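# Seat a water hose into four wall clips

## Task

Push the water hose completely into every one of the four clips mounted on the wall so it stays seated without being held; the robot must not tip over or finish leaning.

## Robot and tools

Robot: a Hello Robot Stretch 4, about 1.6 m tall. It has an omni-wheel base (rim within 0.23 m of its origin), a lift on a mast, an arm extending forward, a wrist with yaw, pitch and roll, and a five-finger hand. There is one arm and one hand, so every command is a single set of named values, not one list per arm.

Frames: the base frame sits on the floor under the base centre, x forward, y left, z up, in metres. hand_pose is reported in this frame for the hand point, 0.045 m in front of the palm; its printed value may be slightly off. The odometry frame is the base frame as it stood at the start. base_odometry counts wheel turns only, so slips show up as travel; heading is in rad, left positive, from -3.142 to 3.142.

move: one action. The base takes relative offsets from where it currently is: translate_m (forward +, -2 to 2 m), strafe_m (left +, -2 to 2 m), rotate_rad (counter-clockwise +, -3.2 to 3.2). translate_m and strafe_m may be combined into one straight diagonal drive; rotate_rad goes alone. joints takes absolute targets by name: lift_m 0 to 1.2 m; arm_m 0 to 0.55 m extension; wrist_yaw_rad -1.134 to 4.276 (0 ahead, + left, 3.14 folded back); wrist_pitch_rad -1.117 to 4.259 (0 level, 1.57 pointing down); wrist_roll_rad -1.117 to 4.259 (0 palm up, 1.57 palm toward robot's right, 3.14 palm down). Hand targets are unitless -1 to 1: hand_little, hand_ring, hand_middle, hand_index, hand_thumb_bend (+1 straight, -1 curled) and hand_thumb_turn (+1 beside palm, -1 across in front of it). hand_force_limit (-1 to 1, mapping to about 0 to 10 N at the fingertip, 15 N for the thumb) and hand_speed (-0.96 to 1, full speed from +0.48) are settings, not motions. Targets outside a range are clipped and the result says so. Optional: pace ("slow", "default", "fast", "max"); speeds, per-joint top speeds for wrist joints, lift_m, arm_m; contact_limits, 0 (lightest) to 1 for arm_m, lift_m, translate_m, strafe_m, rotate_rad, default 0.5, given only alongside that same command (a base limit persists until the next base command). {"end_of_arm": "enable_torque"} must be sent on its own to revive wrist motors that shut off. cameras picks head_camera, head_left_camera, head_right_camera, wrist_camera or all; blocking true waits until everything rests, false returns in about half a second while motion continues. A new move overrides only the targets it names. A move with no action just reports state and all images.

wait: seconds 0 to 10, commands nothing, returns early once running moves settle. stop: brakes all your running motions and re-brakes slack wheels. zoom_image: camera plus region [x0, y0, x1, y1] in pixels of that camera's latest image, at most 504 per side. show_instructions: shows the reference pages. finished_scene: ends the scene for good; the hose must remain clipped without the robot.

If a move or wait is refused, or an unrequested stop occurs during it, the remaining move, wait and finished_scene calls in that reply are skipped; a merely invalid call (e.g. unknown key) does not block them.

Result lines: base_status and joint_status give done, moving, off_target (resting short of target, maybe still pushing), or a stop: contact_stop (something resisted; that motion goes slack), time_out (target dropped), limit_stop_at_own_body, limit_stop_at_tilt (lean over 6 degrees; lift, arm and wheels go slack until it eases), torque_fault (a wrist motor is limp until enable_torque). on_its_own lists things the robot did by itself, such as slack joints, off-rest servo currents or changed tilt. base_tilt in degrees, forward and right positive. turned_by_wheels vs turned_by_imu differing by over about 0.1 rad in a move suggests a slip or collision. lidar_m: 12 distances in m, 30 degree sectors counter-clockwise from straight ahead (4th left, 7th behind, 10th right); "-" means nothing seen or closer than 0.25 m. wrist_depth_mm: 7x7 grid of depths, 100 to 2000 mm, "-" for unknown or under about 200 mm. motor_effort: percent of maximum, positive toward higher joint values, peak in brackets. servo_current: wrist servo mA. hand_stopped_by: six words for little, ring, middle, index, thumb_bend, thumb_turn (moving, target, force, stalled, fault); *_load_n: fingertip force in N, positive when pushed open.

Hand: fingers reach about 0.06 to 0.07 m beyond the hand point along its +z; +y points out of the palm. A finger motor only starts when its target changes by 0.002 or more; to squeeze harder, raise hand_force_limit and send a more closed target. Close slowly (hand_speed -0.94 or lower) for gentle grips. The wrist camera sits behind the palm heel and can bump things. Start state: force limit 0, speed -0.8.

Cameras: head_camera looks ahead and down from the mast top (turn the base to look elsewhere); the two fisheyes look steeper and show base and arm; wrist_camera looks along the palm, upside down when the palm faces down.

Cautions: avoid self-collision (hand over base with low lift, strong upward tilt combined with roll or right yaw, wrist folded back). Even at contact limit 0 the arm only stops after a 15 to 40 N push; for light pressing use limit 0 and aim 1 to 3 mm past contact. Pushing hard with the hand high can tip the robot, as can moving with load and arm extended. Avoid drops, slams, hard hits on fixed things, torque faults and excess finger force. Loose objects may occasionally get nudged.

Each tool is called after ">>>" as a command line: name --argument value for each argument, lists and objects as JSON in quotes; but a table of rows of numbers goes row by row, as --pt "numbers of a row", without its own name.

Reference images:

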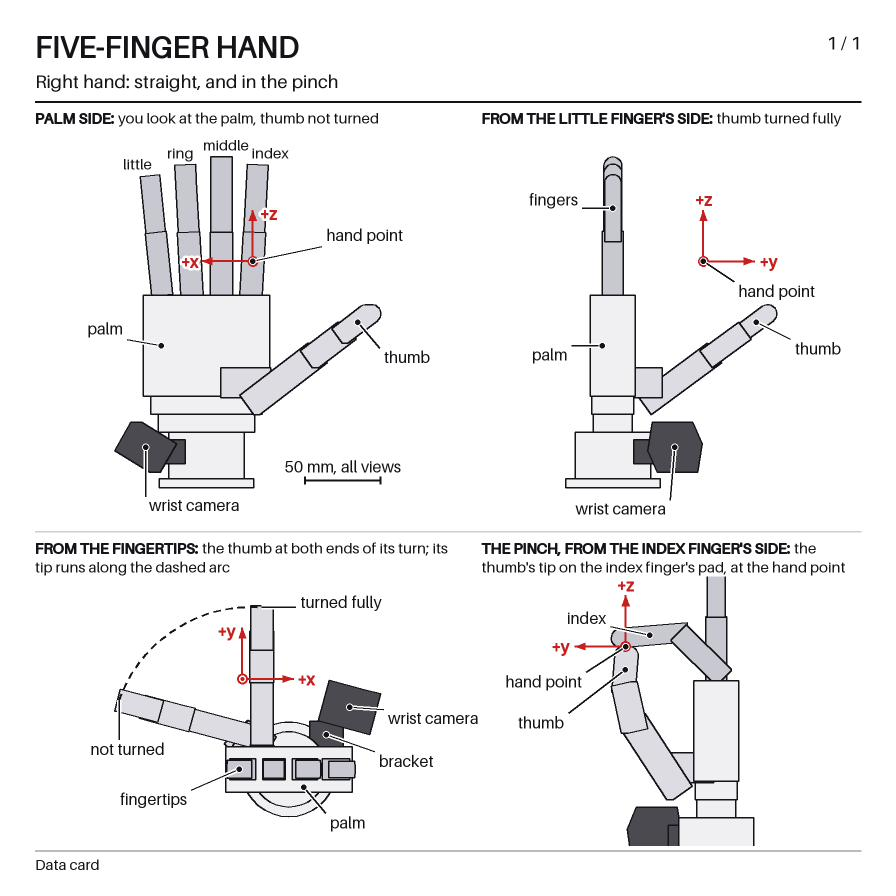

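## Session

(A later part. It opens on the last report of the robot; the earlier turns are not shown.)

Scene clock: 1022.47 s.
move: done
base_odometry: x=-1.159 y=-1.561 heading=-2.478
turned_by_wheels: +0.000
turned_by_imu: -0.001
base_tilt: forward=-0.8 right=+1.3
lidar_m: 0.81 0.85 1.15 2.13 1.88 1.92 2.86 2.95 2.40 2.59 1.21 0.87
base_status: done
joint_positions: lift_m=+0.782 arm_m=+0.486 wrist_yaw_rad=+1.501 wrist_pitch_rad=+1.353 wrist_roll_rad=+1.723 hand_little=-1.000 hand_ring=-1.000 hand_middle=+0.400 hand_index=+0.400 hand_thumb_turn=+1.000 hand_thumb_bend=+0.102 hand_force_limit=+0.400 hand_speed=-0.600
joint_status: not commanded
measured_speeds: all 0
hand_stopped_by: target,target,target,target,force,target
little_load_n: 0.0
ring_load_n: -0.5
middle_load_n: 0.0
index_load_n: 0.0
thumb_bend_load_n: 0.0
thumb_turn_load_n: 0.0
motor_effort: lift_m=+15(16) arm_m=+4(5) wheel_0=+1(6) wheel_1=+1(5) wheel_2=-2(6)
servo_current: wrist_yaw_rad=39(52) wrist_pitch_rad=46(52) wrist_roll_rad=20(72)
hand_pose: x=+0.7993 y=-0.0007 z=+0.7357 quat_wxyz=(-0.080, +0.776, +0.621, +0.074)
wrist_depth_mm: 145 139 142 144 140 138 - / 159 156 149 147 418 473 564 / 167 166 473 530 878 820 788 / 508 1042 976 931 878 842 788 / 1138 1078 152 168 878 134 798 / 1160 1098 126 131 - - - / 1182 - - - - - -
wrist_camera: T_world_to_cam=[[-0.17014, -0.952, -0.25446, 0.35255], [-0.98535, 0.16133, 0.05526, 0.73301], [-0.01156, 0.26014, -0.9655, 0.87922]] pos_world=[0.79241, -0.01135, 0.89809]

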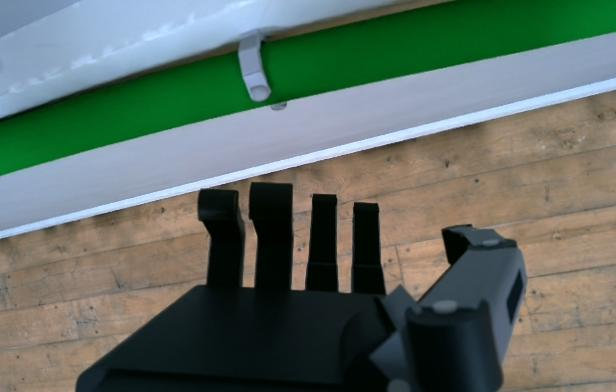

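>>> move --base '{"translate_m": -0.06}'

>>> move --base '{"strafe_m": 0.47}'

>>> move --base '{"translate_m": 0.05}' --pace "slow" --cameras '["wrist_camera", "head_camera"]'

>>> zoom_image --camera "wrist_camera" --region '[100, 0, 340, 140]'

Scene clock: 1027.17 s.
move: done
base_odometry: x=-1.111 y=-1.524 heading=-2.478
turned_by_wheels: +0.000
turned_by_imu: +0.001
base_tilt: forward=-0.8 right=+1.4
lidar_m: 0.88 0.92 1.24 2.14 1.83 1.94 2.79 2.91 2.38 2.59 1.28 0.93
base_status: done
joint_positions: lift_m=+0.782 arm_m=+0.486 wrist_yaw_rad=+1.501 wrist_pitch_rad=+1.353 wrist_roll_rad=+1.723 hand_little=-1.000 hand_ring=-1.000 hand_middle=+0.400 hand_index=+0.400 hand_thumb_turn=+1.000 hand_thumb_bend=+0.102 hand_force_limit=+0.400 hand_speed=-0.600
joint_status: not commanded
measured_speeds: all 0
hand_stopped_by: target,target,target,target,force,target
little_load_n: 0.0
ring_load_n: 0.0
middle_load_n: 0.0
index_load_n: 0.0
thumb_bend_load_n: 0.0
thumb_turn_load_n: 0.0
motor_effort: lift_m=+16(16) arm_m=+4(5) wheel_0=+1(8) wheel_1=-1(7) wheel_2=-1(10)
servo_current: wrist_yaw_rad=33(52) wrist_pitch_rad=39(52) wrist_roll_rad=46(78)
hand_pose: x=+0.7993 y=-0.0006 z=+0.7357 quat_wxyz=(-0.080, +0.776, +0.621, +0.074)
wrist_depth_mm: 170 282 309 345 392 439 480 / 342 384 452 500 544 820 778 / 492 535 960 931 891 831 788 / 1138 1060 991 917 866 831 788 / 1160 1098 152 167 866 134 798 / 1160 1098 126 132 - - - / 1182 - - - - - -
pictures: none

Scene clock: 1030.07 s.
move: done
base_odometry: x=-0.822 y=-1.894 heading=-2.478
turned_by_wheels: +0.000
turned_by_imu: +0.000
base_tilt: forward=-0.8 right=+1.4
lidar_m: 0.86 0.91 1.29 1.67 1.74 1.56 2.80 2.92 2.83 3.07 1.29 0.91
base_status: done
joint_positions: lift_m=+0.782 arm_m=+0.486 wrist_yaw_rad=+1.501 wrist_pitch_rad=+1.353 wrist_roll_rad=+1.723 hand_little=-1.000 hand_ring=-1.000 hand_middle=+0.400 hand_index=+0.400 hand_thumb_turn=+1.000 hand_thumb_bend=+0.102 hand_force_limit=+0.400 hand_speed=-0.600
joint_status: not commanded
measured_speeds: all 0
hand_stopped_by: target,target,target,target,force,target
little_load_n: 0.0
ring_load_n: 0.0
middle_load_n: 0.0
index_load_n: 0.0
thumb_bend_load_n: 0.0
thumb_turn_load_n: 0.0
motor_effort: lift_m=+16(16) arm_m=+4(5) wheel_0=+2(11) wheel_1=-1(9) wheel_2=+0(5)
servo_current: wrist_yaw_rad=39(59) wrist_pitch_rad=46(52) wrist_roll_rad=46(72)
hand_pose: x=+0.7993 y=-0.0006 z=+0.7357 quat_wxyz=(-0.080, +0.776, +0.621, +0.074)
wrist_depth_mm: 174 165 297 324 368 410 469 / 195 364 421 469 530 809 778 / 469 525 591 931 878 831 798 / 1138 1060 991 917 878 831 778 / 1160 1098 152 167 866 134 788 / 1182 1098 126 131 - - - / 1205 - - - - - -
pictures: none

Scene clock: 1031.77 s.
move: done
base_odometry: x=-0.861 y=-1.925 heading=-2.478
turned_by_wheels: +0.000
turned_by_imu: +0.000
base_tilt: forward=-0.8 right=+1.4
lidar_m: 0.83 0.85 1.25 1.67 1.73 1.56 2.87 2.97 2.84 3.05 1.22 0.86
base_status: done
joint_positions: lift_m=+0.782 arm_m=+0.486 wrist_yaw_rad=+1.501 wrist_pitch_rad=+1.353 wrist_roll_rad=+1.723 hand_little=-1.000 hand_ring=-1.000 hand_middle=+0.400 hand_index=+0.400 hand_thumb_turn=+1.000 hand_thumb_bend=+0.102 hand_force_limit=+0.400 hand_speed=-0.600
joint_status: not commanded
measured_speeds: all 0
hand_stopped_by: target,target,target,target,force,target
little_load_n: 0.0
ring_load_n: 0.0
middle_load_n: 0.0
index_load_n: 0.0
thumb_bend_load_n: 0.0
thumb_turn_load_n: 0.0
motor_effort: lift_m=+16(16) arm_m=+4(5) wheel_0=+2(6) wheel_1=+2(5) wheel_2=-1(6)
servo_current: wrist_yaw_rad=33(59) wrist_pitch_rad=33(52) wrist_roll_rad=46(78)
hand_pose: x=+0.7994 y=-0.0006 z=+0.7357 quat_wxyz=(-0.080, +0.776, +0.621, +0.074)
wrist_depth_mm: 145 139 141 138 130 128 342 / 155 161 152 147 407 442 554 / 179 169 492 525 878 842 798 / 554 1042 976 917 866 842 798 / 1138 1078 152 167 878 134 798 / 1182 1098 126 132 - - - / 1229 - - - - - -
pictures: head_camera, wrist_camera
wrist_camera: T_world_to_cam=[[-0.17024, -0.95196, -0.25455, 0.3527], [-0.98533, 0.16142, 0.0553, 0.73296], [-0.01156, 0.26023, -0.96548, 0.8792]] pos_world=[0.79241, -0.01135, 0.89809]

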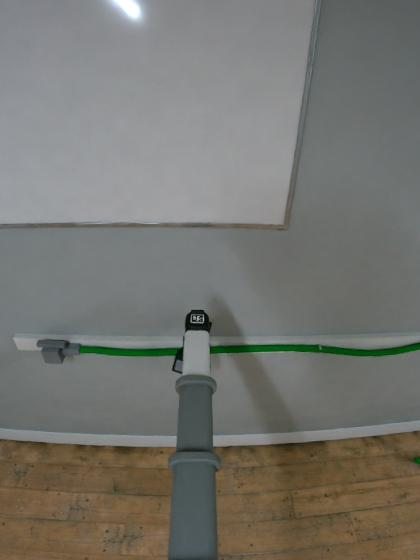

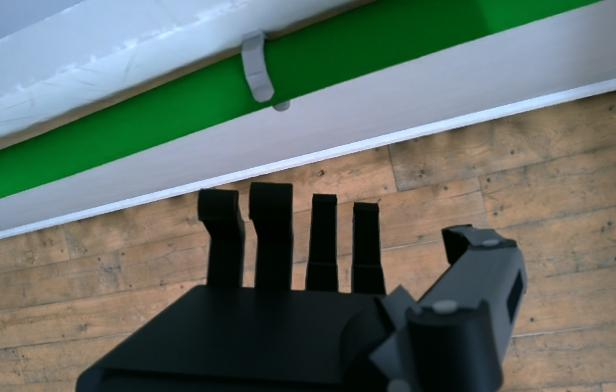

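Scaled by 2.100.

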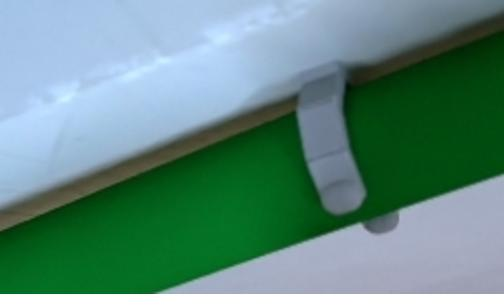

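>>> move --base '{"translate_m": -0.06}'

>>> move --base '{"strafe_m": -0.95}'

>>> move --base '{"translate_m": 0.045}' --pace "slow" --cameras '["wrist_camera", "head_camera"]'

>>> zoom_image --camera "wrist_camera" --region '[100, 0, 340, 140]'

Scene clock: 1035.50 s.
move: done
base_odometry: x=-0.814 y=-1.888 heading=-2.478
turned_by_wheels: +0.000
turned_by_imu: +0.000
base_tilt: forward=-0.8 right=+1.3
lidar_m: 0.87 0.91 1.33 1.67 1.74 1.54 2.80 2.93 2.82 3.06 1.32 0.93
base_status: done
joint_positions: lift_m=+0.782 arm_m=+0.486 wrist_yaw_rad=+1.501 wrist_pitch_rad=+1.353 wrist_roll_rad=+1.723 hand_little=-1.000 hand_ring=-1.000 hand_middle=+0.400 hand_index=+0.400 hand_thumb_turn=+1.000 hand_thumb_bend=+0.102 hand_force_limit=+0.400 hand_speed=-0.600
joint_status: not commanded
measured_speeds: all 0
hand_stopped_by: target,target,target,target,force,target
little_load_n: 0.5
ring_load_n: 0.0
middle_load_n: 0.0
index_load_n: 0.0
thumb_bend_load_n: 0.0
thumb_turn_load_n: 0.0
motor_effort: lift_m=+16(16) arm_m=+4(4) wheel_0=-1(6) wheel_1=+0(6) wheel_2=+1(8)
servo_current: wrist_yaw_rad=46(52) wrist_pitch_rad=46(52) wrist_roll_rad=20(65)
hand_pose: x=+0.7994 y=-0.0006 z=+0.7357 quat_wxyz=(-0.080, +0.776, +0.621, +0.074)
wrist_depth_mm: 179 179 312 347 384 430 477 / 349 384 449 488 544 809 778 / 496 535 960 931 866 831 788 / 1138 1060 976 917 878 842 798 / 1160 1098 152 167 866 134 788 / 1182 1098 126 132 - - - / 1205 - - - - - -
pictures: none

Scene clock: 1040.00 s.
move: done
base_odometry: x=-1.399 y=-1.140 heading=-2.478
turned_by_wheels: +0.000
turned_by_imu: -0.001
base_tilt: forward=-0.8 right=+1.4
lidar_m: 0.73 0.94 1.29 2.63 2.23 2.62 2.80 2.43 1.96 2.11 1.35 0.95
base_status: done
joint_positions: lift_m=+0.782 arm_m=+0.486 wrist_yaw_rad=+1.501 wrist_pitch_rad=+1.353 wrist_roll_rad=+1.723 hand_little=-1.000 hand_ring=-1.000 hand_middle=+0.400 hand_index=+0.400 hand_thumb_turn=+1.000 hand_thumb_bend=+0.102 hand_force_limit=+0.400 hand_speed=-0.600
joint_status: not commanded
measured_speeds: all 0
hand_stopped_by: target,target,target,target,force,target
little_load_n: 0.0
ring_load_n: 0.0
middle_load_n: 0.0
index_load_n: 0.0
thumb_bend_load_n: 0.0
thumb_turn_load_n: 0.0
motor_effort: lift_m=+16(16) arm_m=+4(5) wheel_0=-1(11) wheel_1=+1(9) wheel_2=+1(5)
servo_current: wrist_yaw_rad=39(52) wrist_pitch_rad=39(52) wrist_roll_rad=46(78)
hand_pose: x=+0.7994 y=-0.0006 z=+0.7357 quat_wxyz=(-0.080, +0.776, +0.621, +0.074)
wrist_depth_mm: 205 320 349 389 436 488 525 / 394 433 484 544 603 831 778 / 530 569 976 917 878 842 788 / 1160 1060 991 917 878 842 788 / 1160 1098 153 167 866 134 788 / 1205 1118 126 131 - - - / 1229 - - - - - -
pictures: none

Scene clock: 1041.63 s.
move: done
base_odometry: x=-1.435 y=-1.168 heading=-2.478
turned_by_wheels: +0.000
turned_by_imu: +0.000
base_tilt: forward=-0.8 right=+1.5
lidar_m: 0.72 0.88 1.23 2.61 2.27 2.64 2.83 2.41 1.97 2.10 1.30 0.89
base_status: done
joint_positions: lift_m=+0.782 arm_m=+0.486 wrist_yaw_rad=+1.501 wrist_pitch_rad=+1.353 wrist_roll_rad=+1.723 hand_little=-1.000 hand_ring=-1.000 hand_middle=+0.400 hand_index=+0.400 hand_thumb_turn=+1.000 hand_thumb_bend=+0.102 hand_force_limit=+0.400 hand_speed=-0.600
joint_status: not commanded
measured_speeds: all 0
hand_stopped_by: target,target,target,target,force,target
little_load_n: 0.0
ring_load_n: 0.0
middle_load_n: 0.0
index_load_n: 0.0
thumb_bend_load_n: -0.5
thumb_turn_load_n: 0.0
motor_effort: lift_m=+16(16) arm_m=+4(5) wheel_0=+1(7) wheel_1=+2(5) wheel_2=-1(7)
servo_current: wrist_yaw_rad=39(46) wrist_pitch_rad=46(52) wrist_roll_rad=13(72)
hand_pose: x=+0.7994 y=-0.0006 z=+0.7357 quat_wxyz=(-0.080, +0.776, +0.621, +0.074)
wrist_depth_mm: 164 168 157 298 327 379 421 / 201 189 379 449 492 574 768 / 445 484 549 931 866 831 798 / 1118 1078 976 917 878 820 798 / 1160 1078 152 167 854 134 788 / 1182 1098 126 131 - - - / 1205 - - - - - -
pictures: head_camera, wrist_camera
wrist_camera: T_world_to_cam=[[-0.17024, -0.95196, -0.25455, 0.3527], [-0.98533, 0.16142, 0.0553, 0.73296], [-0.01156, 0.26023, -0.96548, 0.8792]] pos_world=[0.79241, -0.01135, 0.89809]

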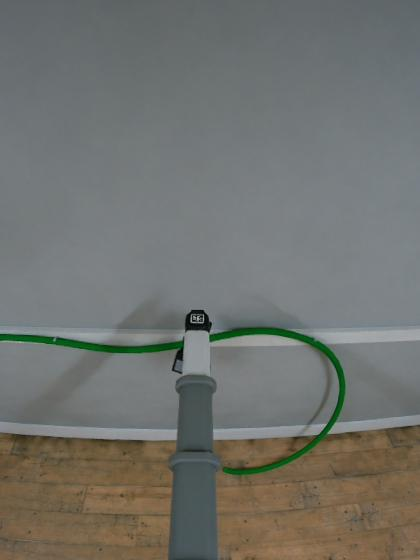

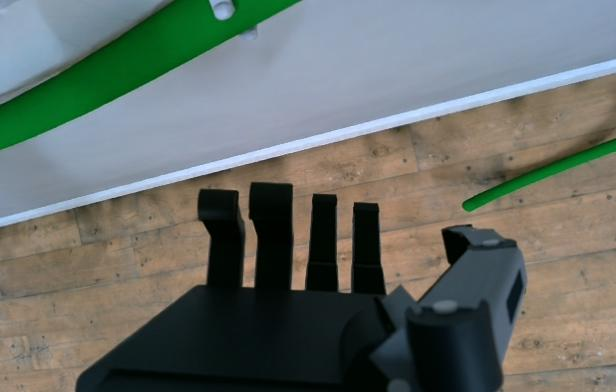

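Scaled by 2.100.

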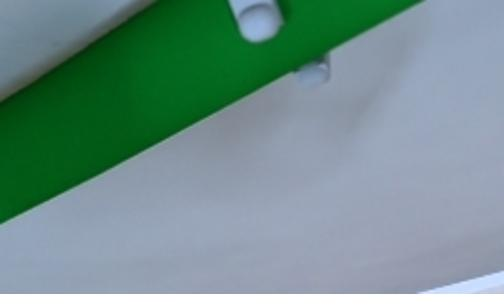

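>>> move --base '{"translate_m": -0.03}'

>>> move --base '{"strafe_m": -0.46}'

>>> move --base '{"translate_m": 0.04}' --pace "slow" --cameras '["wrist_camera", "head_camera"]'

>>> zoom_image --camera "wrist_camera" --region '[100, 0, 340, 140]'

>>> zoom_image --camera "head_camera" --region '[0, 280, 240, 500]'

Scene clock: 1045.13 s.
move: done
base_odometry: x=-1.411 y=-1.149 heading=-2.477
turned_by_wheels: +0.000
turned_by_imu: +0.000
base_tilt: forward=-0.8 right=+1.4
lidar_m: 0.74 0.92 1.25 2.62 2.24 2.62 2.81 2.41 1.94 2.12 1.32 0.94
base_status: done
joint_positions: lift_m=+0.782 arm_m=+0.486 wrist_yaw_rad=+1.501 wrist_pitch_rad=+1.353 wrist_roll_rad=+1.723 hand_little=-1.000 hand_ring=-1.000 hand_middle=+0.400 hand_index=+0.400 hand_thumb_turn=+1.000 hand_thumb_bend=+0.102 hand_force_limit=+0.400 hand_speed=-0.600
joint_status: not commanded
measured_speeds: all 0
hand_stopped_by: target,target,target,target,force,target
little_load_n: 0.0
ring_load_n: 0.0
middle_load_n: 0.0
index_load_n: 0.0
thumb_bend_load_n: 0.0
thumb_turn_load_n: 0.0
motor_effort: lift_m=+16(16) arm_m=+4(4) wheel_0=+2(7) wheel_1=+0(6) wheel_2=+0(11)
servo_current: wrist_yaw_rad=33(52) wrist_pitch_rad=46(59) wrist_roll_rad=46(78)
hand_pose: x=+0.7994 y=-0.0006 z=+0.7357 quat_wxyz=(-0.080, +0.776, +0.621, +0.074)
wrist_depth_mm: 196 190 320 362 402 466 508 / 357 407 459 508 559 809 778 / 517 544 976 917 866 831 778 / 1138 1078 991 904 878 820 798 / 1138 1078 152 168 866 134 788 / 1182 1098 126 132 - - - / 1182 - - - - - -
pictures: none

Scene clock: 1048.00 s.
move: done
base_odometry: x=-1.695 y=-0.787 heading=-2.477
turned_by_wheels: +0.000
turned_by_imu: -0.002
base_tilt: forward=-0.7 right=+1.3
lidar_m: 0.82 0.79 1.25 3.06 2.63 2.93 2.79 1.86 1.56 1.65 1.37 0.98
base_status: done
joint_positions: lift_m=+0.782 arm_m=+0.486 wrist_yaw_rad=+1.501 wrist_pitch_rad=+1.353 wrist_roll_rad=+1.723 hand_little=-1.000 hand_ring=-1.000 hand_middle=+0.400 hand_index=+0.400 hand_thumb_turn=+1.000 hand_thumb_bend=+0.102 hand_force_limit=+0.400 hand_speed=-0.600
joint_status: not commanded
measured_speeds: all 0
hand_stopped_by: target,target,target,target,force,target
little_load_n: 0.0
ring_load_n: 0.0
middle_load_n: 0.0
index_load_n: 0.0
thumb_bend_load_n: 0.0
thumb_turn_load_n: 0.0
motor_effort: lift_m=+16(16) arm_m=+4(5) wheel_0=-1(9) wheel_1=+1(10) wheel_2=+1(4)
servo_current: wrist_yaw_rad=39(52) wrist_pitch_rad=46(52) wrist_roll_rad=33(85)
hand_pose: x=+0.7994 y=-0.0006 z=+0.7357 quat_wxyz=(-0.080, +0.776, +0.621, +0.074)
wrist_depth_mm: 285 306 340 379 433 433 504 / 384 427 488 535 574 615 778 / 525 574 976 946 878 820 788 / 1138 1060 991 931 866 820 788 / 1138 1078 152 168 866 134 788 / 1182 1098 126 131 - - - / 1205 - - - - - -
pictures: none

Scene clock: 1049.53 s.
move: done
base_odometry: x=-1.726 y=-0.812 heading=-2.477
turned_by_wheels: +0.000
turned_by_imu: +0.000
base_tilt: forward=-0.8 right=+1.5
lidar_m: 0.78 0.90 1.25 3.07 2.64 2.98 2.84 1.84 1.59 1.64 1.30 0.93
base_status: done
joint_positions: lift_m=+0.782 arm_m=+0.486 wrist_yaw_rad=+1.501 wrist_pitch_rad=+1.353 wrist_roll_rad=+1.723 hand_little=-1.000 hand_ring=-1.000 hand_middle=+0.400 hand_index=+0.400 hand_thumb_turn=+1.000 hand_thumb_bend=+0.102 hand_force_limit=+0.400 hand_speed=-0.600
joint_status: not commanded
measured_speeds: all 0
hand_stopped_by: target,target,target,target,force,target
little_load_n: 0.0
ring_load_n: 0.0
middle_load_n: 0.5
index_load_n: 0.0
thumb_bend_load_n: 0.0
thumb_turn_load_n: 0.0
motor_effort: lift_m=+15(16) arm_m=+4(4) wheel_0=+2(8) wheel_1=+2(4) wheel_2=+0(8)
servo_current: wrist_yaw_rad=39(52) wrist_pitch_rad=46(52) wrist_roll_rad=33(65)
hand_pose: x=+0.7994 y=-0.0006 z=+0.7357 quat_wxyz=(-0.080, +0.776, +0.621, +0.074)
wrist_depth_mm: 136 143 159 168 343 212 410 / 300 329 370 445 496 539 778 / 445 488 544 917 866 820 788 / 1118 1060 1008 904 891 820 798 / 1182 1078 152 167 891 134 809 / 1182 1118 126 131 - - - / 1160 - - - - - -
pictures: head_camera, wrist_camera
wrist_camera: T_world_to_cam=[[-0.17024, -0.95196, -0.25455, 0.3527], [-0.98533, 0.16142, 0.0553, 0.73296], [-0.01156, 0.26023, -0.96548, 0.8792]] pos_world=[0.79241, -0.01135, 0.89809]

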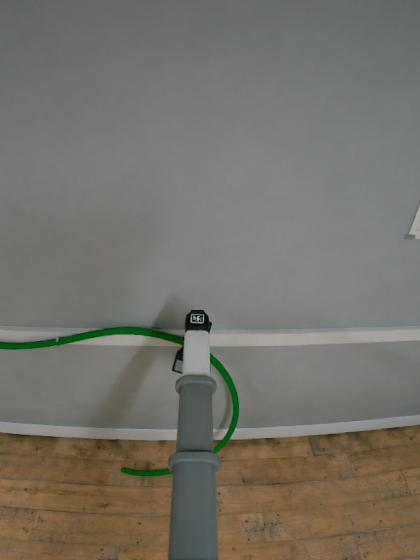

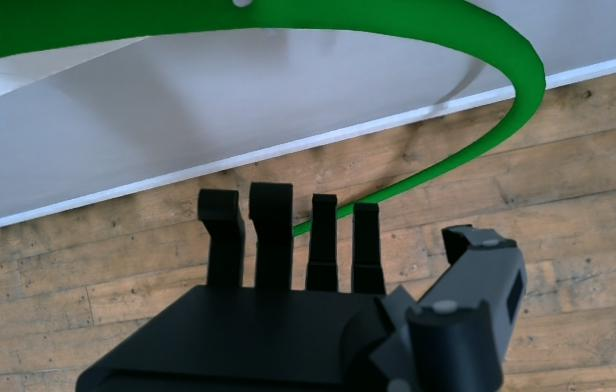

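Scaled by 2.100.

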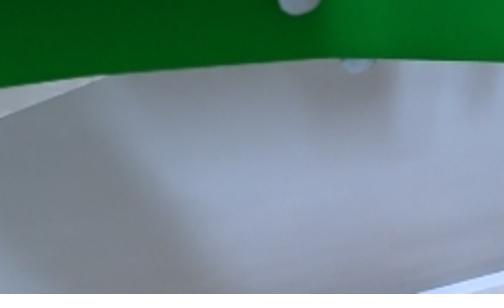

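Scaled by 2.100 from the camera's image (finer frame: 1200x1600).

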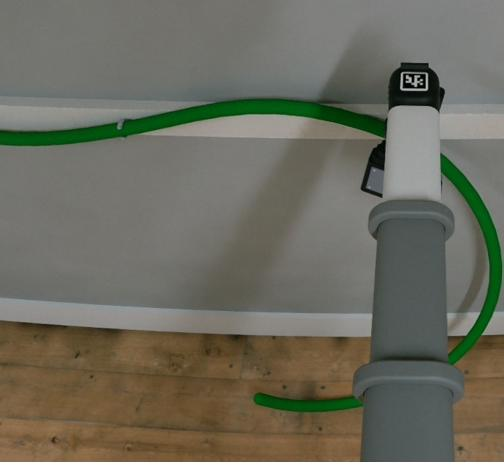

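>>> move --base '{"rotate_rad": 0.027}' --joints '{"hand_thumb_bend": 1.0, "wrist_roll_rad": 1.52}'

>>> move --joints '{"hand_index": -1, "hand_middle": -1}' --cameras '["wrist_camera"]'

Scene clock: 1057.40 s.
move: done
base_odometry: x=-1.726 y=-0.812 heading=-2.450
turned_by_wheels: +0.027
turned_by_imu: +0.025
base_tilt: forward=-0.8 right=+1.4
lidar_m: 0.79 0.92 1.26 3.08 2.60 2.95 2.84 1.77 1.58 1.64 1.28 0.92
base_status: done
joint_positions: lift_m=+0.782 arm_m=+0.486 wrist_yaw_rad=+1.500 wrist_pitch_rad=+1.351 wrist_roll_rad=+1.524 hand_little=-1.000 hand_ring=-1.000 hand_middle=+0.400 hand_index=+0.400 hand_thumb_turn=+1.000 hand_thumb_bend=+1.000 hand_force_limit=+0.400 hand_speed=-0.600
joint_status: all done
measured_speeds: all 0
hand_stopped_by: target,target,target,target,target,target
little_load_n: 0.0
ring_load_n: 0.0
middle_load_n: 0.0
index_load_n: 0.0
thumb_bend_load_n: 0.0
thumb_turn_load_n: 0.0
motor_effort: lift_m=+16(16) arm_m=+4(4) wheel_0=-1(5) wheel_1=-2(4) wheel_2=-1(7)
servo_current: wrist_yaw_rad=52(59) wrist_pitch_rad=46(52) wrist_roll_rad=20(98)
hand_pose: x=+0.8069 y=+0.0104 z=+0.7383 quat_wxyz=(-0.073, +0.711, +0.695, +0.082)
wrist_depth_mm: 304 307 286 283 158 154 - / 433 439 442 433 430 427 201 / - 1078 991 960 891 820 439 / 1138 1078 991 931 878 842 788 / 1160 1098 153 167 866 842 - / 1138 1098 126 132 - - - / 1160 - - - - - -
pictures: none

Scene clock: 1059.13 s.
move: done
base_odometry: x=-1.726 y=-0.812 heading=-2.450
turned_by_wheels: +0.000
turned_by_imu: +0.000
base_tilt: forward=-0.8 right=+1.4
lidar_m: 0.80 0.91 1.25 3.09 2.64 2.94 2.85 1.80 1.60 1.65 1.28 0.93
base_status: not commanded
joint_positions: lift_m=+0.782 arm_m=+0.486 wrist_yaw_rad=+1.500 wrist_pitch_rad=+1.351 wrist_roll_rad=+1.524 hand_little=-1.000 hand_ring=-1.000 hand_middle=-1.000 hand_index=-1.000 hand_thumb_turn=+1.000 hand_thumb_bend=+1.000 hand_force_limit=+0.400 hand_speed=-0.600
joint_status: all done
measured_speeds: all 0
hand_stopped_by: target,target,target,target,target,target
little_load_n: 0.0
ring_load_n: 0.0
middle_load_n: 0.0
index_load_n: 0.0
thumb_bend_load_n: 0.0
thumb_turn_load_n: 0.0
motor_effort: lift_m=+16(16) arm_m=+4(4) wheel_0=-1(2) wheel_1=-2(2) wheel_2=-1(2)
servo_current: wrist_yaw_rad=33(52) wrist_pitch_rad=46(52) wrist_roll_rad=46(65)
hand_pose: x=+0.8069 y=+0.0104 z=+0.7383 quat_wxyz=(-0.073, +0.711, +0.695, +0.082)
wrist_depth_mm: 304 306 285 283 158 154 - / 436 433 436 436 430 424 201 / - 1060 1008 946 891 831 442 / 1182 1060 991 120 878 831 778 / 1160 1078 152 148 147 842 - / 1160 1098 126 122 - - - / 1182 - - - - - -
wrist_camera: T_world_to_cam=[[0.02783, -0.96628, -0.25598, 0.2066], [-0.99942, -0.03196, 0.01201, 0.78383], [-0.01978, 0.2555, -0.96661, 0.88645]] pos_world=[0.79516, -0.0018, 0.90032]

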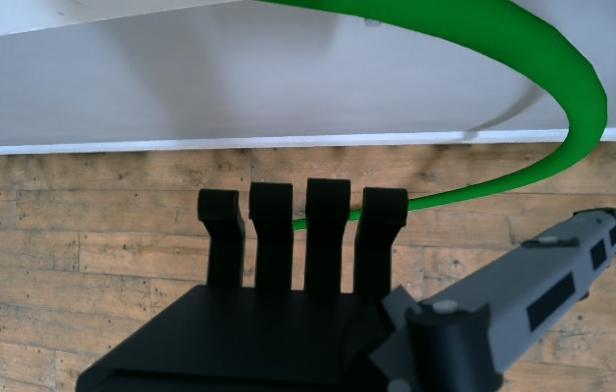

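>>> move --base '{"translate_m": 0.03, "strafe_m": -0.036}' --pace "slow" --contact_limits '{"translate_m": 0.4}' --cameras '["wrist_camera"]'

Scene clock: 1062.97 s.
move: done
base_odometry: x=-1.772 y=-0.803 heading=-2.451
turned_by_wheels: +0.000
turned_by_imu: +0.001
base_tilt: forward=-0.7 right=+1.4
lidar_m: 0.73 0.75 1.19 3.11 2.68 3.00 2.85 1.71 1.57 1.61 1.22 0.89
base_status: done
joint_positions: lift_m=+0.782 arm_m=+0.486 wrist_yaw_rad=+1.500 wrist_pitch_rad=+1.351 wrist_roll_rad=+1.524 hand_little=-1.000 hand_ring=-1.000 hand_middle=-1.000 hand_index=-1.000 hand_thumb_turn=+1.000 hand_thumb_bend=+1.000 hand_force_limit=+0.400 hand_speed=-0.600
joint_status: not commanded
measured_speeds: all 0
hand_stopped_by: target,target,target,target,target,target
little_load_n: 0.0
ring_load_n: 0.0
middle_load_n: 0.5
index_load_n: 0.0
thumb_bend_load_n: 0.0
thumb_turn_load_n: 0.0
motor_effort: lift_m=+16(16) arm_m=+4(4) wheel_0=+2(9) wheel_1=-2(6) wheel_2=-1(7)
servo_current: wrist_yaw_rad=39(52) wrist_pitch_rad=33(59) wrist_roll_rad=26(72)
contact_limits: translate_m 0.4
hand_pose: x=+0.8069 y=+0.0104 z=+0.7383 quat_wxyz=(-0.073, +0.711, +0.695, +0.082)
wrist_depth_mm: 135 138 143 152 161 160 224 / 336 338 336 155 162 291 320 / 597 597 580 574 564 210 459 / 1160 1060 991 120 891 820 788 / 1160 1078 152 147 147 854 - / 1160 1118 126 122 - - - / 1160 - - - - - -
wrist_camera: T_world_to_cam=[[0.02783, -0.96628, -0.25598, 0.2066], [-0.99942, -0.03196, 0.01201, 0.78383], [-0.01978, 0.2555, -0.96661, 0.88645]] pos_world=[0.79516, -0.0018, 0.90032]

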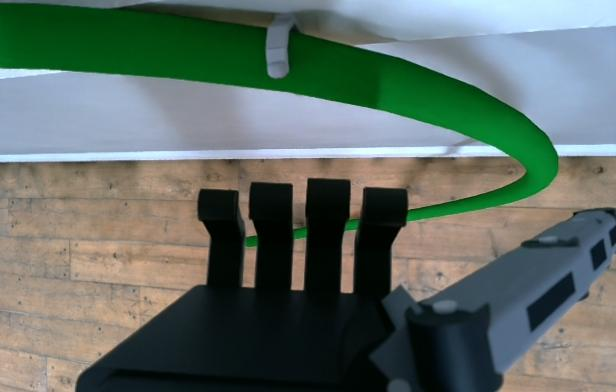

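>>> move --base '{"translate_m": 0.034, "strafe_m": 0.009}' --pace "slow" --contact_limits '{"translate_m": 0.5}' --cameras '["wrist_camera"]'

>>> move --base '{"translate_m": 0.012}' --pace "slow" --contact_limits '{"translate_m": 0.6}' --cameras '["wrist_camera"]'

Scene clock: 1099.30 s.
move: done
base_odometry: x=-1.792 y=-0.832 heading=-2.450
turned_by_wheels: +0.000
turned_by_imu: +0.000
base_tilt: forward=-0.8 right=+1.3
lidar_m: 0.72 0.84 1.15 3.10 2.69 3.03 2.92 1.72 1.61 1.63 1.18 0.85
base_status: done
joint_positions: lift_m=+0.782 arm_m=+0.486 wrist_yaw_rad=+1.500 wrist_pitch_rad=+1.351 wrist_roll_rad=+1.523 hand_little=-1.000 hand_ring=-1.000 hand_middle=-1.000 hand_index=-1.000 hand_thumb_turn=+1.000 hand_thumb_bend=+1.000 hand_force_limit=+0.400 hand_speed=-0.600
joint_status: not commanded
measured_speeds: all 0
hand_stopped_by: target,target,target,target,target,target
little_load_n: 0.0
ring_load_n: 0.0
middle_load_n: 0.0
index_load_n: 0.0
thumb_bend_load_n: 0.0
thumb_turn_load_n: 0.0
motor_effort: lift_m=+16(16) arm_m=+4(4) wheel_0=+2(4) wheel_1=+2(6) wheel_2=-1(6)
servo_current: wrist_yaw_rad=46(52) wrist_pitch_rad=46(46) wrist_roll_rad=52(65)
contact_limits: translate_m 0.5
hand_pose: x=+0.8070 y=+0.0104 z=+0.7383 quat_wxyz=(-0.073, +0.711, +0.695, +0.082)
wrist_depth_mm: 142 139 132 124 119 111 - / 151 141 139 147 132 130 - / 136 136 141 145 156 307 415 / 1160 1078 991 120 160 508 788 / 1160 1078 152 148 147 842 - / 1182 1118 126 122 - - - / 1160 - - - - - -
wrist_camera: T_world_to_cam=[[0.02792, -0.96628, -0.25598, 0.20652], [-0.99941, -0.03206, 0.01198, 0.78385], [-0.01978, 0.2555, -0.96661, 0.88645]] pos_world=[0.79516, -0.0018, 0.90032]

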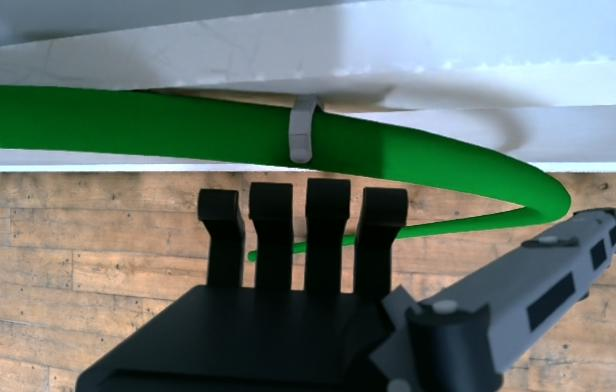

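Scene clock: 1100.27 s.
move: done
base_odometry: x=-1.802 y=-0.839 heading=-2.450
turned_by_wheels: +0.000
turned_by_imu: -0.002
base_tilt: forward=-0.7 right=+1.4
lidar_m: 0.71 0.82 1.13 3.09 2.70 3.04 2.93 1.75 1.62 1.62 1.13 0.84
base_status: done
joint_positions: lift_m=+0.782 arm_m=+0.486 wrist_yaw_rad=+1.500 wrist_pitch_rad=+1.351 wrist_roll_rad=+1.523 hand_little=-1.000 hand_ring=-1.000 hand_middle=-1.000 hand_index=-1.000 hand_thumb_turn=+1.000 hand_thumb_bend=+1.000 hand_force_limit=+0.400 hand_speed=-0.600
joint_status: not commanded
measured_speeds: all 0
hand_stopped_by: target,target,target,target,target,target
little_load_n: 0.0
ring_load_n: -0.5
middle_load_n: 0.0
index_load_n: 0.5
thumb_bend_load_n: 0.0
thumb_turn_load_n: 0.0
motor_effort: lift_m=+15(16) arm_m=+4(4) wheel_0=+0(5) wheel_1=+1(6) wheel_2=-2(7)
servo_current: wrist_yaw_rad=33(46) wrist_pitch_rad=33(52) wrist_roll_rad=39(65)
contact_limits: translate_m 0.6
hand_pose: x=+0.8070 y=+0.0104 z=+0.7383 quat_wxyz=(-0.073, +0.711, +0.695, +0.082)
wrist_depth_mm: 123 123 114 122 114 112 - / 153 143 134 125 117 111 - / 133 137 140 146 156 353 436 / 1138 1078 143 119 158 200 778 / 1160 1078 152 148 147 842 - / 1160 1078 126 122 - - - / 1182 - - - - - -
wrist_camera: T_world_to_cam=[[0.02792, -0.96628, -0.25598, 0.20652], [-0.99941, -0.03206, 0.01198, 0.78385], [-0.01978, 0.2555, -0.96661, 0.88645]] pos_world=[0.79516, -0.0018, 0.90032]

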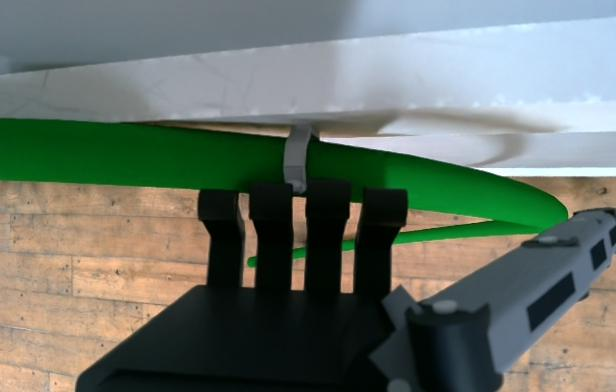

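Aligned with the ring–middle gap. Press more.

>>> move --base '{"translate_m": 0.01}' --pace "slow" --contact_limits '{"translate_m": 0.6}' --cameras '["wrist_camera"]'

>>> move --base '{"translate_m": 0.006}' --pace "slow" --contact_limits '{"translate_m": 0.6}' --cameras '["wrist_camera"]'

>>> zoom_image --camera "wrist_camera" --region '[200, 80, 420, 240]'

Scene clock: 1104.53 s.
move: done
base_odometry: x=-1.809 y=-0.845 heading=-2.450
turned_by_wheels: +0.000
turned_by_imu: +0.001
base_tilt: forward=-0.8 right=+1.5
lidar_m: 0.68 0.83 1.11 3.08 2.71 3.06 2.92 1.75 1.64 1.62 1.15 0.84
base_status: done
joint_positions: lift_m=+0.782 arm_m=+0.486 wrist_yaw_rad=+1.500 wrist_pitch_rad=+1.351 wrist_roll_rad=+1.523 hand_little=-1.000 hand_ring=-1.000 hand_middle=-1.000 hand_index=-1.000 hand_thumb_turn=+1.000 hand_thumb_bend=+1.000 hand_force_limit=+0.400 hand_speed=-0.600
joint_status: not commanded
measured_speeds: all 0
hand_stopped_by: target,target,target,target,target,target
little_load_n: 0.0
ring_load_n: 0.0
middle_load_n: 0.0
index_load_n: 0.0
thumb_bend_load_n: 0.0
thumb_turn_load_n: 0.0
motor_effort: lift_m=+16(16) arm_m=+4(4) wheel_0=+3(5) wheel_1=+5(5) wheel_2=-4(7)
servo_current: wrist_yaw_rad=39(52) wrist_pitch_rad=46(46) wrist_roll_rad=52(59)
contact_limits: translate_m 0.6
hand_pose: x=+0.8070 y=+0.0105 z=+0.7383 quat_wxyz=(-0.073, +0.711, +0.695, +0.082)
wrist_depth_mm: 114 105 112 104 109 - - / 149 140 131 124 118 110 - / 136 138 138 137 131 159 477 / 138 138 138 139 159 195 778 / 1182 1078 991 148 147 831 - / 1160 1078 126 122 - - - / 1182 - - - - - -
wrist_camera: T_world_to_cam=[[0.02812, -0.96627, -0.25598, 0.20637], [-0.99941, -0.03224, 0.01193, 0.78389], [-0.01979, 0.2555, -0.96661, 0.88645]] pos_world=[0.79516, -0.0018, 0.90032]

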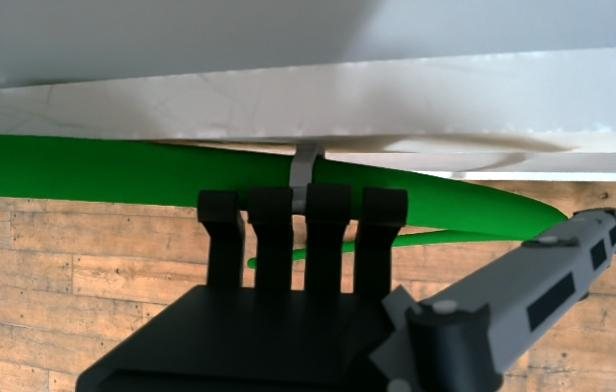

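Scene clock: 1105.30 s.
move: done
base_odometry: x=-1.813 y=-0.849 heading=-2.450
turned_by_wheels: +0.000
turned_by_imu: +0.000
base_tilt: forward=-0.9 right=+1.4
lidar_m: 0.66 0.82 1.10 3.08 2.70 3.03 2.96 1.76 1.64 1.61 1.15 0.84
base_status: done
joint_positions: lift_m=+0.782 arm_m=+0.486 wrist_yaw_rad=+1.503 wrist_pitch_rad=+1.351 wrist_roll_rad=+1.523 hand_little=-1.000 hand_ring=-1.000 hand_middle=-1.000 hand_index=-1.000 hand_thumb_turn=+1.000 hand_thumb_bend=+1.000 hand_force_limit=+0.400 hand_speed=-0.600
joint_status: not commanded
measured_speeds: all 0
hand_stopped_by: target,target,target,target,target,target
little_load_n: 0.0
ring_load_n: -0.5
middle_load_n: 0.0
index_load_n: 0.0
thumb_bend_load_n: 0.0
thumb_turn_load_n: 0.0
motor_effort: lift_m=+16(16) arm_m=+7(8) wheel_0=+5(9) wheel_1=+9(9) wheel_2=-18(18)
servo_current: wrist_yaw_rad=46(46) wrist_pitch_rad=39(52) wrist_roll_rad=46(52)
contact_limits: translate_m 0.6
hand_pose: x=+0.8066 y=+0.0109 z=+0.7383 quat_wxyz=(-0.073, +0.710, +0.696, +0.082)
wrist_depth_mm: 114 104 - - - - - / 148 139 131 122 116 109 - / 133 139 135 128 121 132 - / 140 138 138 139 160 820 788 / 1160 1078 991 147 147 842 - / 1160 1098 126 122 - - - / 1160 - - - - - -
wrist_camera: T_world_to_cam=[[0.03143, -0.96619, -0.25591, 0.20405], [-0.99929, -0.03565, 0.01188, 0.78355], [-0.0206, 0.25535, -0.96663, 0.88701]] pos_world=[0.79486, -0.00141, 0.90032]

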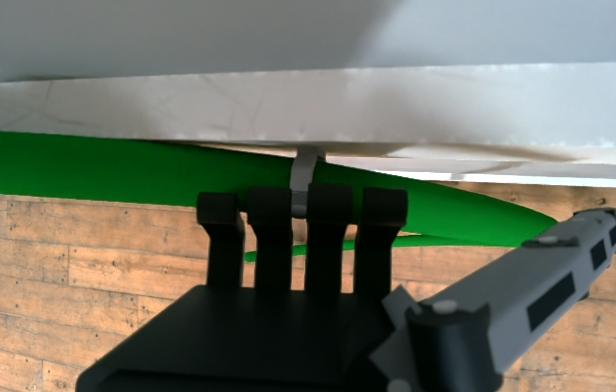

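Scaled by 2.291.

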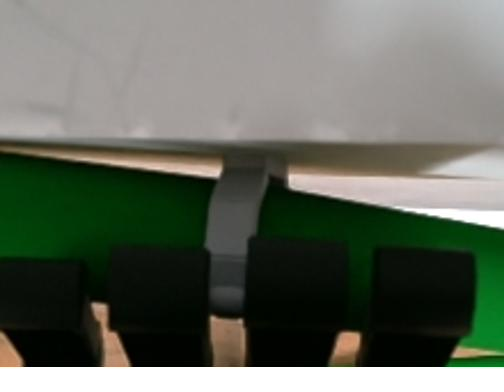

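>>> move --base '{"translate_m": 0.005}' --pace "slow" --contact_limits '{"translate_m": 0.6}' --cameras '["wrist_camera"]'

>>> move --base '{"translate_m": -0.075}' --pace "slow" --cameras '["wrist_camera"]'

>>> zoom_image --camera "wrist_camera" --region '[200, 0, 400, 130]'

Scene clock: 1108.80 s.
move: done
base_odometry: x=-1.817 y=-0.851 heading=-2.452
turned_by_wheels: -0.001
turned_by_imu: +0.005
base_tilt: forward=-1.0 right=+1.5
lidar_m: 0.68 0.83 1.12 3.11 2.69 3.03 2.94 1.69 1.62 1.62 1.14 0.83
base_status: done
joint_positions: lift_m=+0.782 arm_m=+0.485 wrist_yaw_rad=+1.503 wrist_pitch_rad=+1.357 wrist_roll_rad=+1.523 hand_little=-1.000 hand_ring=-1.000 hand_middle=-1.000 hand_index=-1.000 hand_thumb_turn=+1.000 hand_thumb_bend=+1.000 hand_force_limit=+0.400 hand_speed=-0.600
joint_status: not commanded
measured_speeds: all 0
hand_stopped_by: target,target,target,target,target,target
little_load_n: 0.0
ring_load_n: 0.0
middle_load_n: 0.0
index_load_n: 0.0
thumb_bend_load_n: 0.0
thumb_turn_load_n: 0.0
motor_effort: lift_m=+16(16) arm_m=+9(9) wheel_0=+1(8) wheel_1=+5(11) wheel_2=-23(25)
servo_current: wrist_yaw_rad=52(52) wrist_pitch_rad=46(52) wrist_roll_rad=65(72)
contact_limits: translate_m 0.6
hand_pose: x=+0.8064 y=+0.0097 z=+0.7382 quat_wxyz=(-0.071, +0.710, +0.696, +0.080)
wrist_depth_mm: 112 109 - - - - - / 146 138 130 123 117 110 - / 132 138 135 128 121 133 - / 136 138 138 139 158 820 798 / 1160 1060 150 147 147 854 - / 1118 1078 126 122 - - - / 1138 - - - - - -
wrist_camera: T_world_to_cam=[[0.03134, -0.96752, -0.25083, 0.19923], [-0.99929, -0.03558, 0.01238, 0.78289], [-0.0209, 0.25026, -0.96795, 0.88841]] pos_world=[0.79466, -0.00172, 0.90022]

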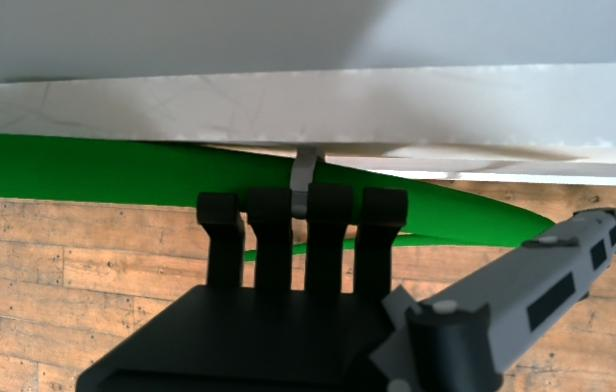

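Scene clock: 1110.83 s.
move: done
base_odometry: x=-1.759 y=-0.804 heading=-2.452
turned_by_wheels: +0.000
turned_by_imu: -0.001
base_tilt: forward=-0.7 right=+1.4
lidar_m: 0.76 0.75 1.23 3.10 2.66 2.98 2.85 1.74 1.58 1.63 1.23 0.90
base_status: done
joint_positions: lift_m=+0.782 arm_m=+0.486 wrist_yaw_rad=+1.500 wrist_pitch_rad=+1.353 wrist_roll_rad=+1.523 hand_little=-1.000 hand_ring=-1.000 hand_middle=-1.000 hand_index=-1.000 hand_thumb_turn=+1.000 hand_thumb_bend=+1.000 hand_force_limit=+0.400 hand_speed=-0.600
joint_status: not commanded
measured_speeds: all 0
hand_stopped_by: target,target,target,target,target,target
little_load_n: 0.0
ring_load_n: 0.0
middle_load_n: 0.0
index_load_n: 0.0
thumb_bend_load_n: 0.0
thumb_turn_load_n: 0.0
motor_effort: lift_m=+16(16) arm_m=+4(9) wheel_0=-1(8) wheel_1=-3(5) wheel_2=+1(22)
servo_current: wrist_yaw_rad=39(52) wrist_pitch_rad=46(52) wrist_roll_rad=46(65)
hand_pose: x=+0.8070 y=+0.0100 z=+0.7383 quat_wxyz=(-0.072, +0.711, +0.695, +0.081)
wrist_depth_mm: 133 137 142 143 156 234 231 / 379 377 375 370 364 189 319 / 1138 1060 976 917 615 609 264 / 1182 1078 991 120 878 820 788 / 1160 1078 153 148 147 854 - / 1160 1098 126 122 - - - / 1160 - - - - - -
wrist_camera: T_world_to_cam=[[0.02823, -0.96671, -0.25429, 0.20464], [-0.99941, -0.03233, 0.01196, 0.78385], [-0.01979, 0.25381, -0.96705, 0.88678]] pos_world=[0.79516, -0.0019, 0.90022]

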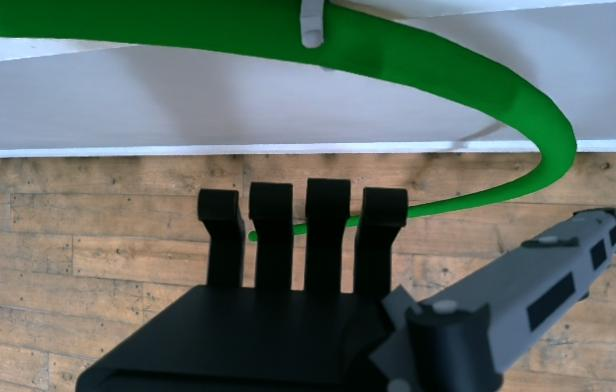

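Scaled by 2.520.

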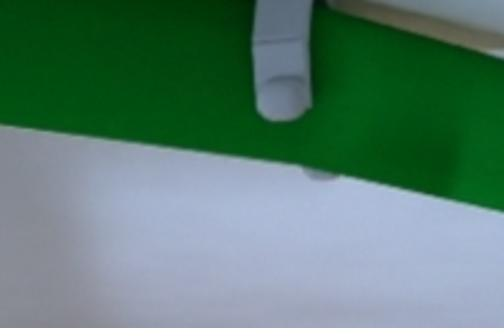

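>>> move --base '{"translate_m": -0.25}' --cameras '["head_camera"]'

>>> zoom_image --camera "head_camera" --region '[0, 240, 300, 500]'

Scene clock: 1115.10 s.
move: done
base_odometry: x=-1.566 y=-0.645 heading=-2.452
turned_by_wheels: +0.000
turned_by_imu: +0.002
base_tilt: forward=-0.8 right=+1.4
lidar_m: 1.01 0.98 1.61 3.10 2.56 2.69 2.62 1.78 1.43 1.62 1.58 1.16
base_status: done
joint_positions: lift_m=+0.782 arm_m=+0.486 wrist_yaw_rad=+1.500 wrist_pitch_rad=+1.353 wrist_roll_rad=+1.523 hand_little=-1.000 hand_ring=-1.000 hand_middle=-1.000 hand_index=-1.000 hand_thumb_turn=+1.000 hand_thumb_bend=+1.000 hand_force_limit=+0.400 hand_speed=-0.600
joint_status: not commanded
measured_speeds: all 0
hand_stopped_by: target,target,target,target,target,target
little_load_n: 0.0
ring_load_n: 0.0
middle_load_n: 0.0
index_load_n: 0.0
thumb_bend_load_n: 0.0
thumb_turn_load_n: 0.0
motor_effort: lift_m=+16(16) arm_m=+4(4) wheel_0=+0(8) wheel_1=+0(6) wheel_2=+0(11)
servo_current: wrist_yaw_rad=39(52) wrist_pitch_rad=46(52) wrist_roll_rad=20(72)
hand_pose: x=+0.8070 y=+0.0101 z=+0.7383 quat_wxyz=(-0.072, +0.711, +0.695, +0.081)
wrist_depth_mm: - - - - - 615 788 / 1160 1078 991 946 891 831 798 / 1160 1078 1008 946 891 820 798 / 1138 1060 991 120 878 820 788 / 1160 1060 152 148 147 854 - / 1182 1078 127 122 - - - / 1160 - - - - - -

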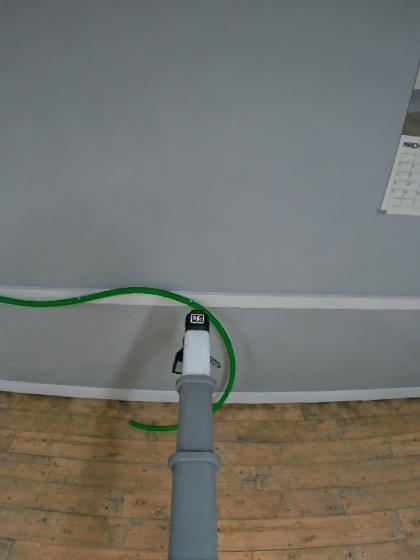

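Scaled by 1.680 from the camera's image (finer frame: 1200x1600).

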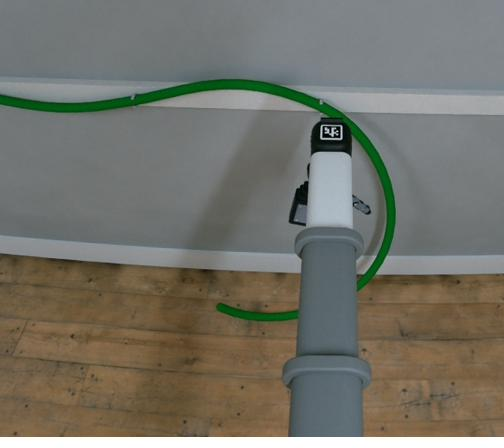

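>>> finished_scene

The scene is finished: the task was done.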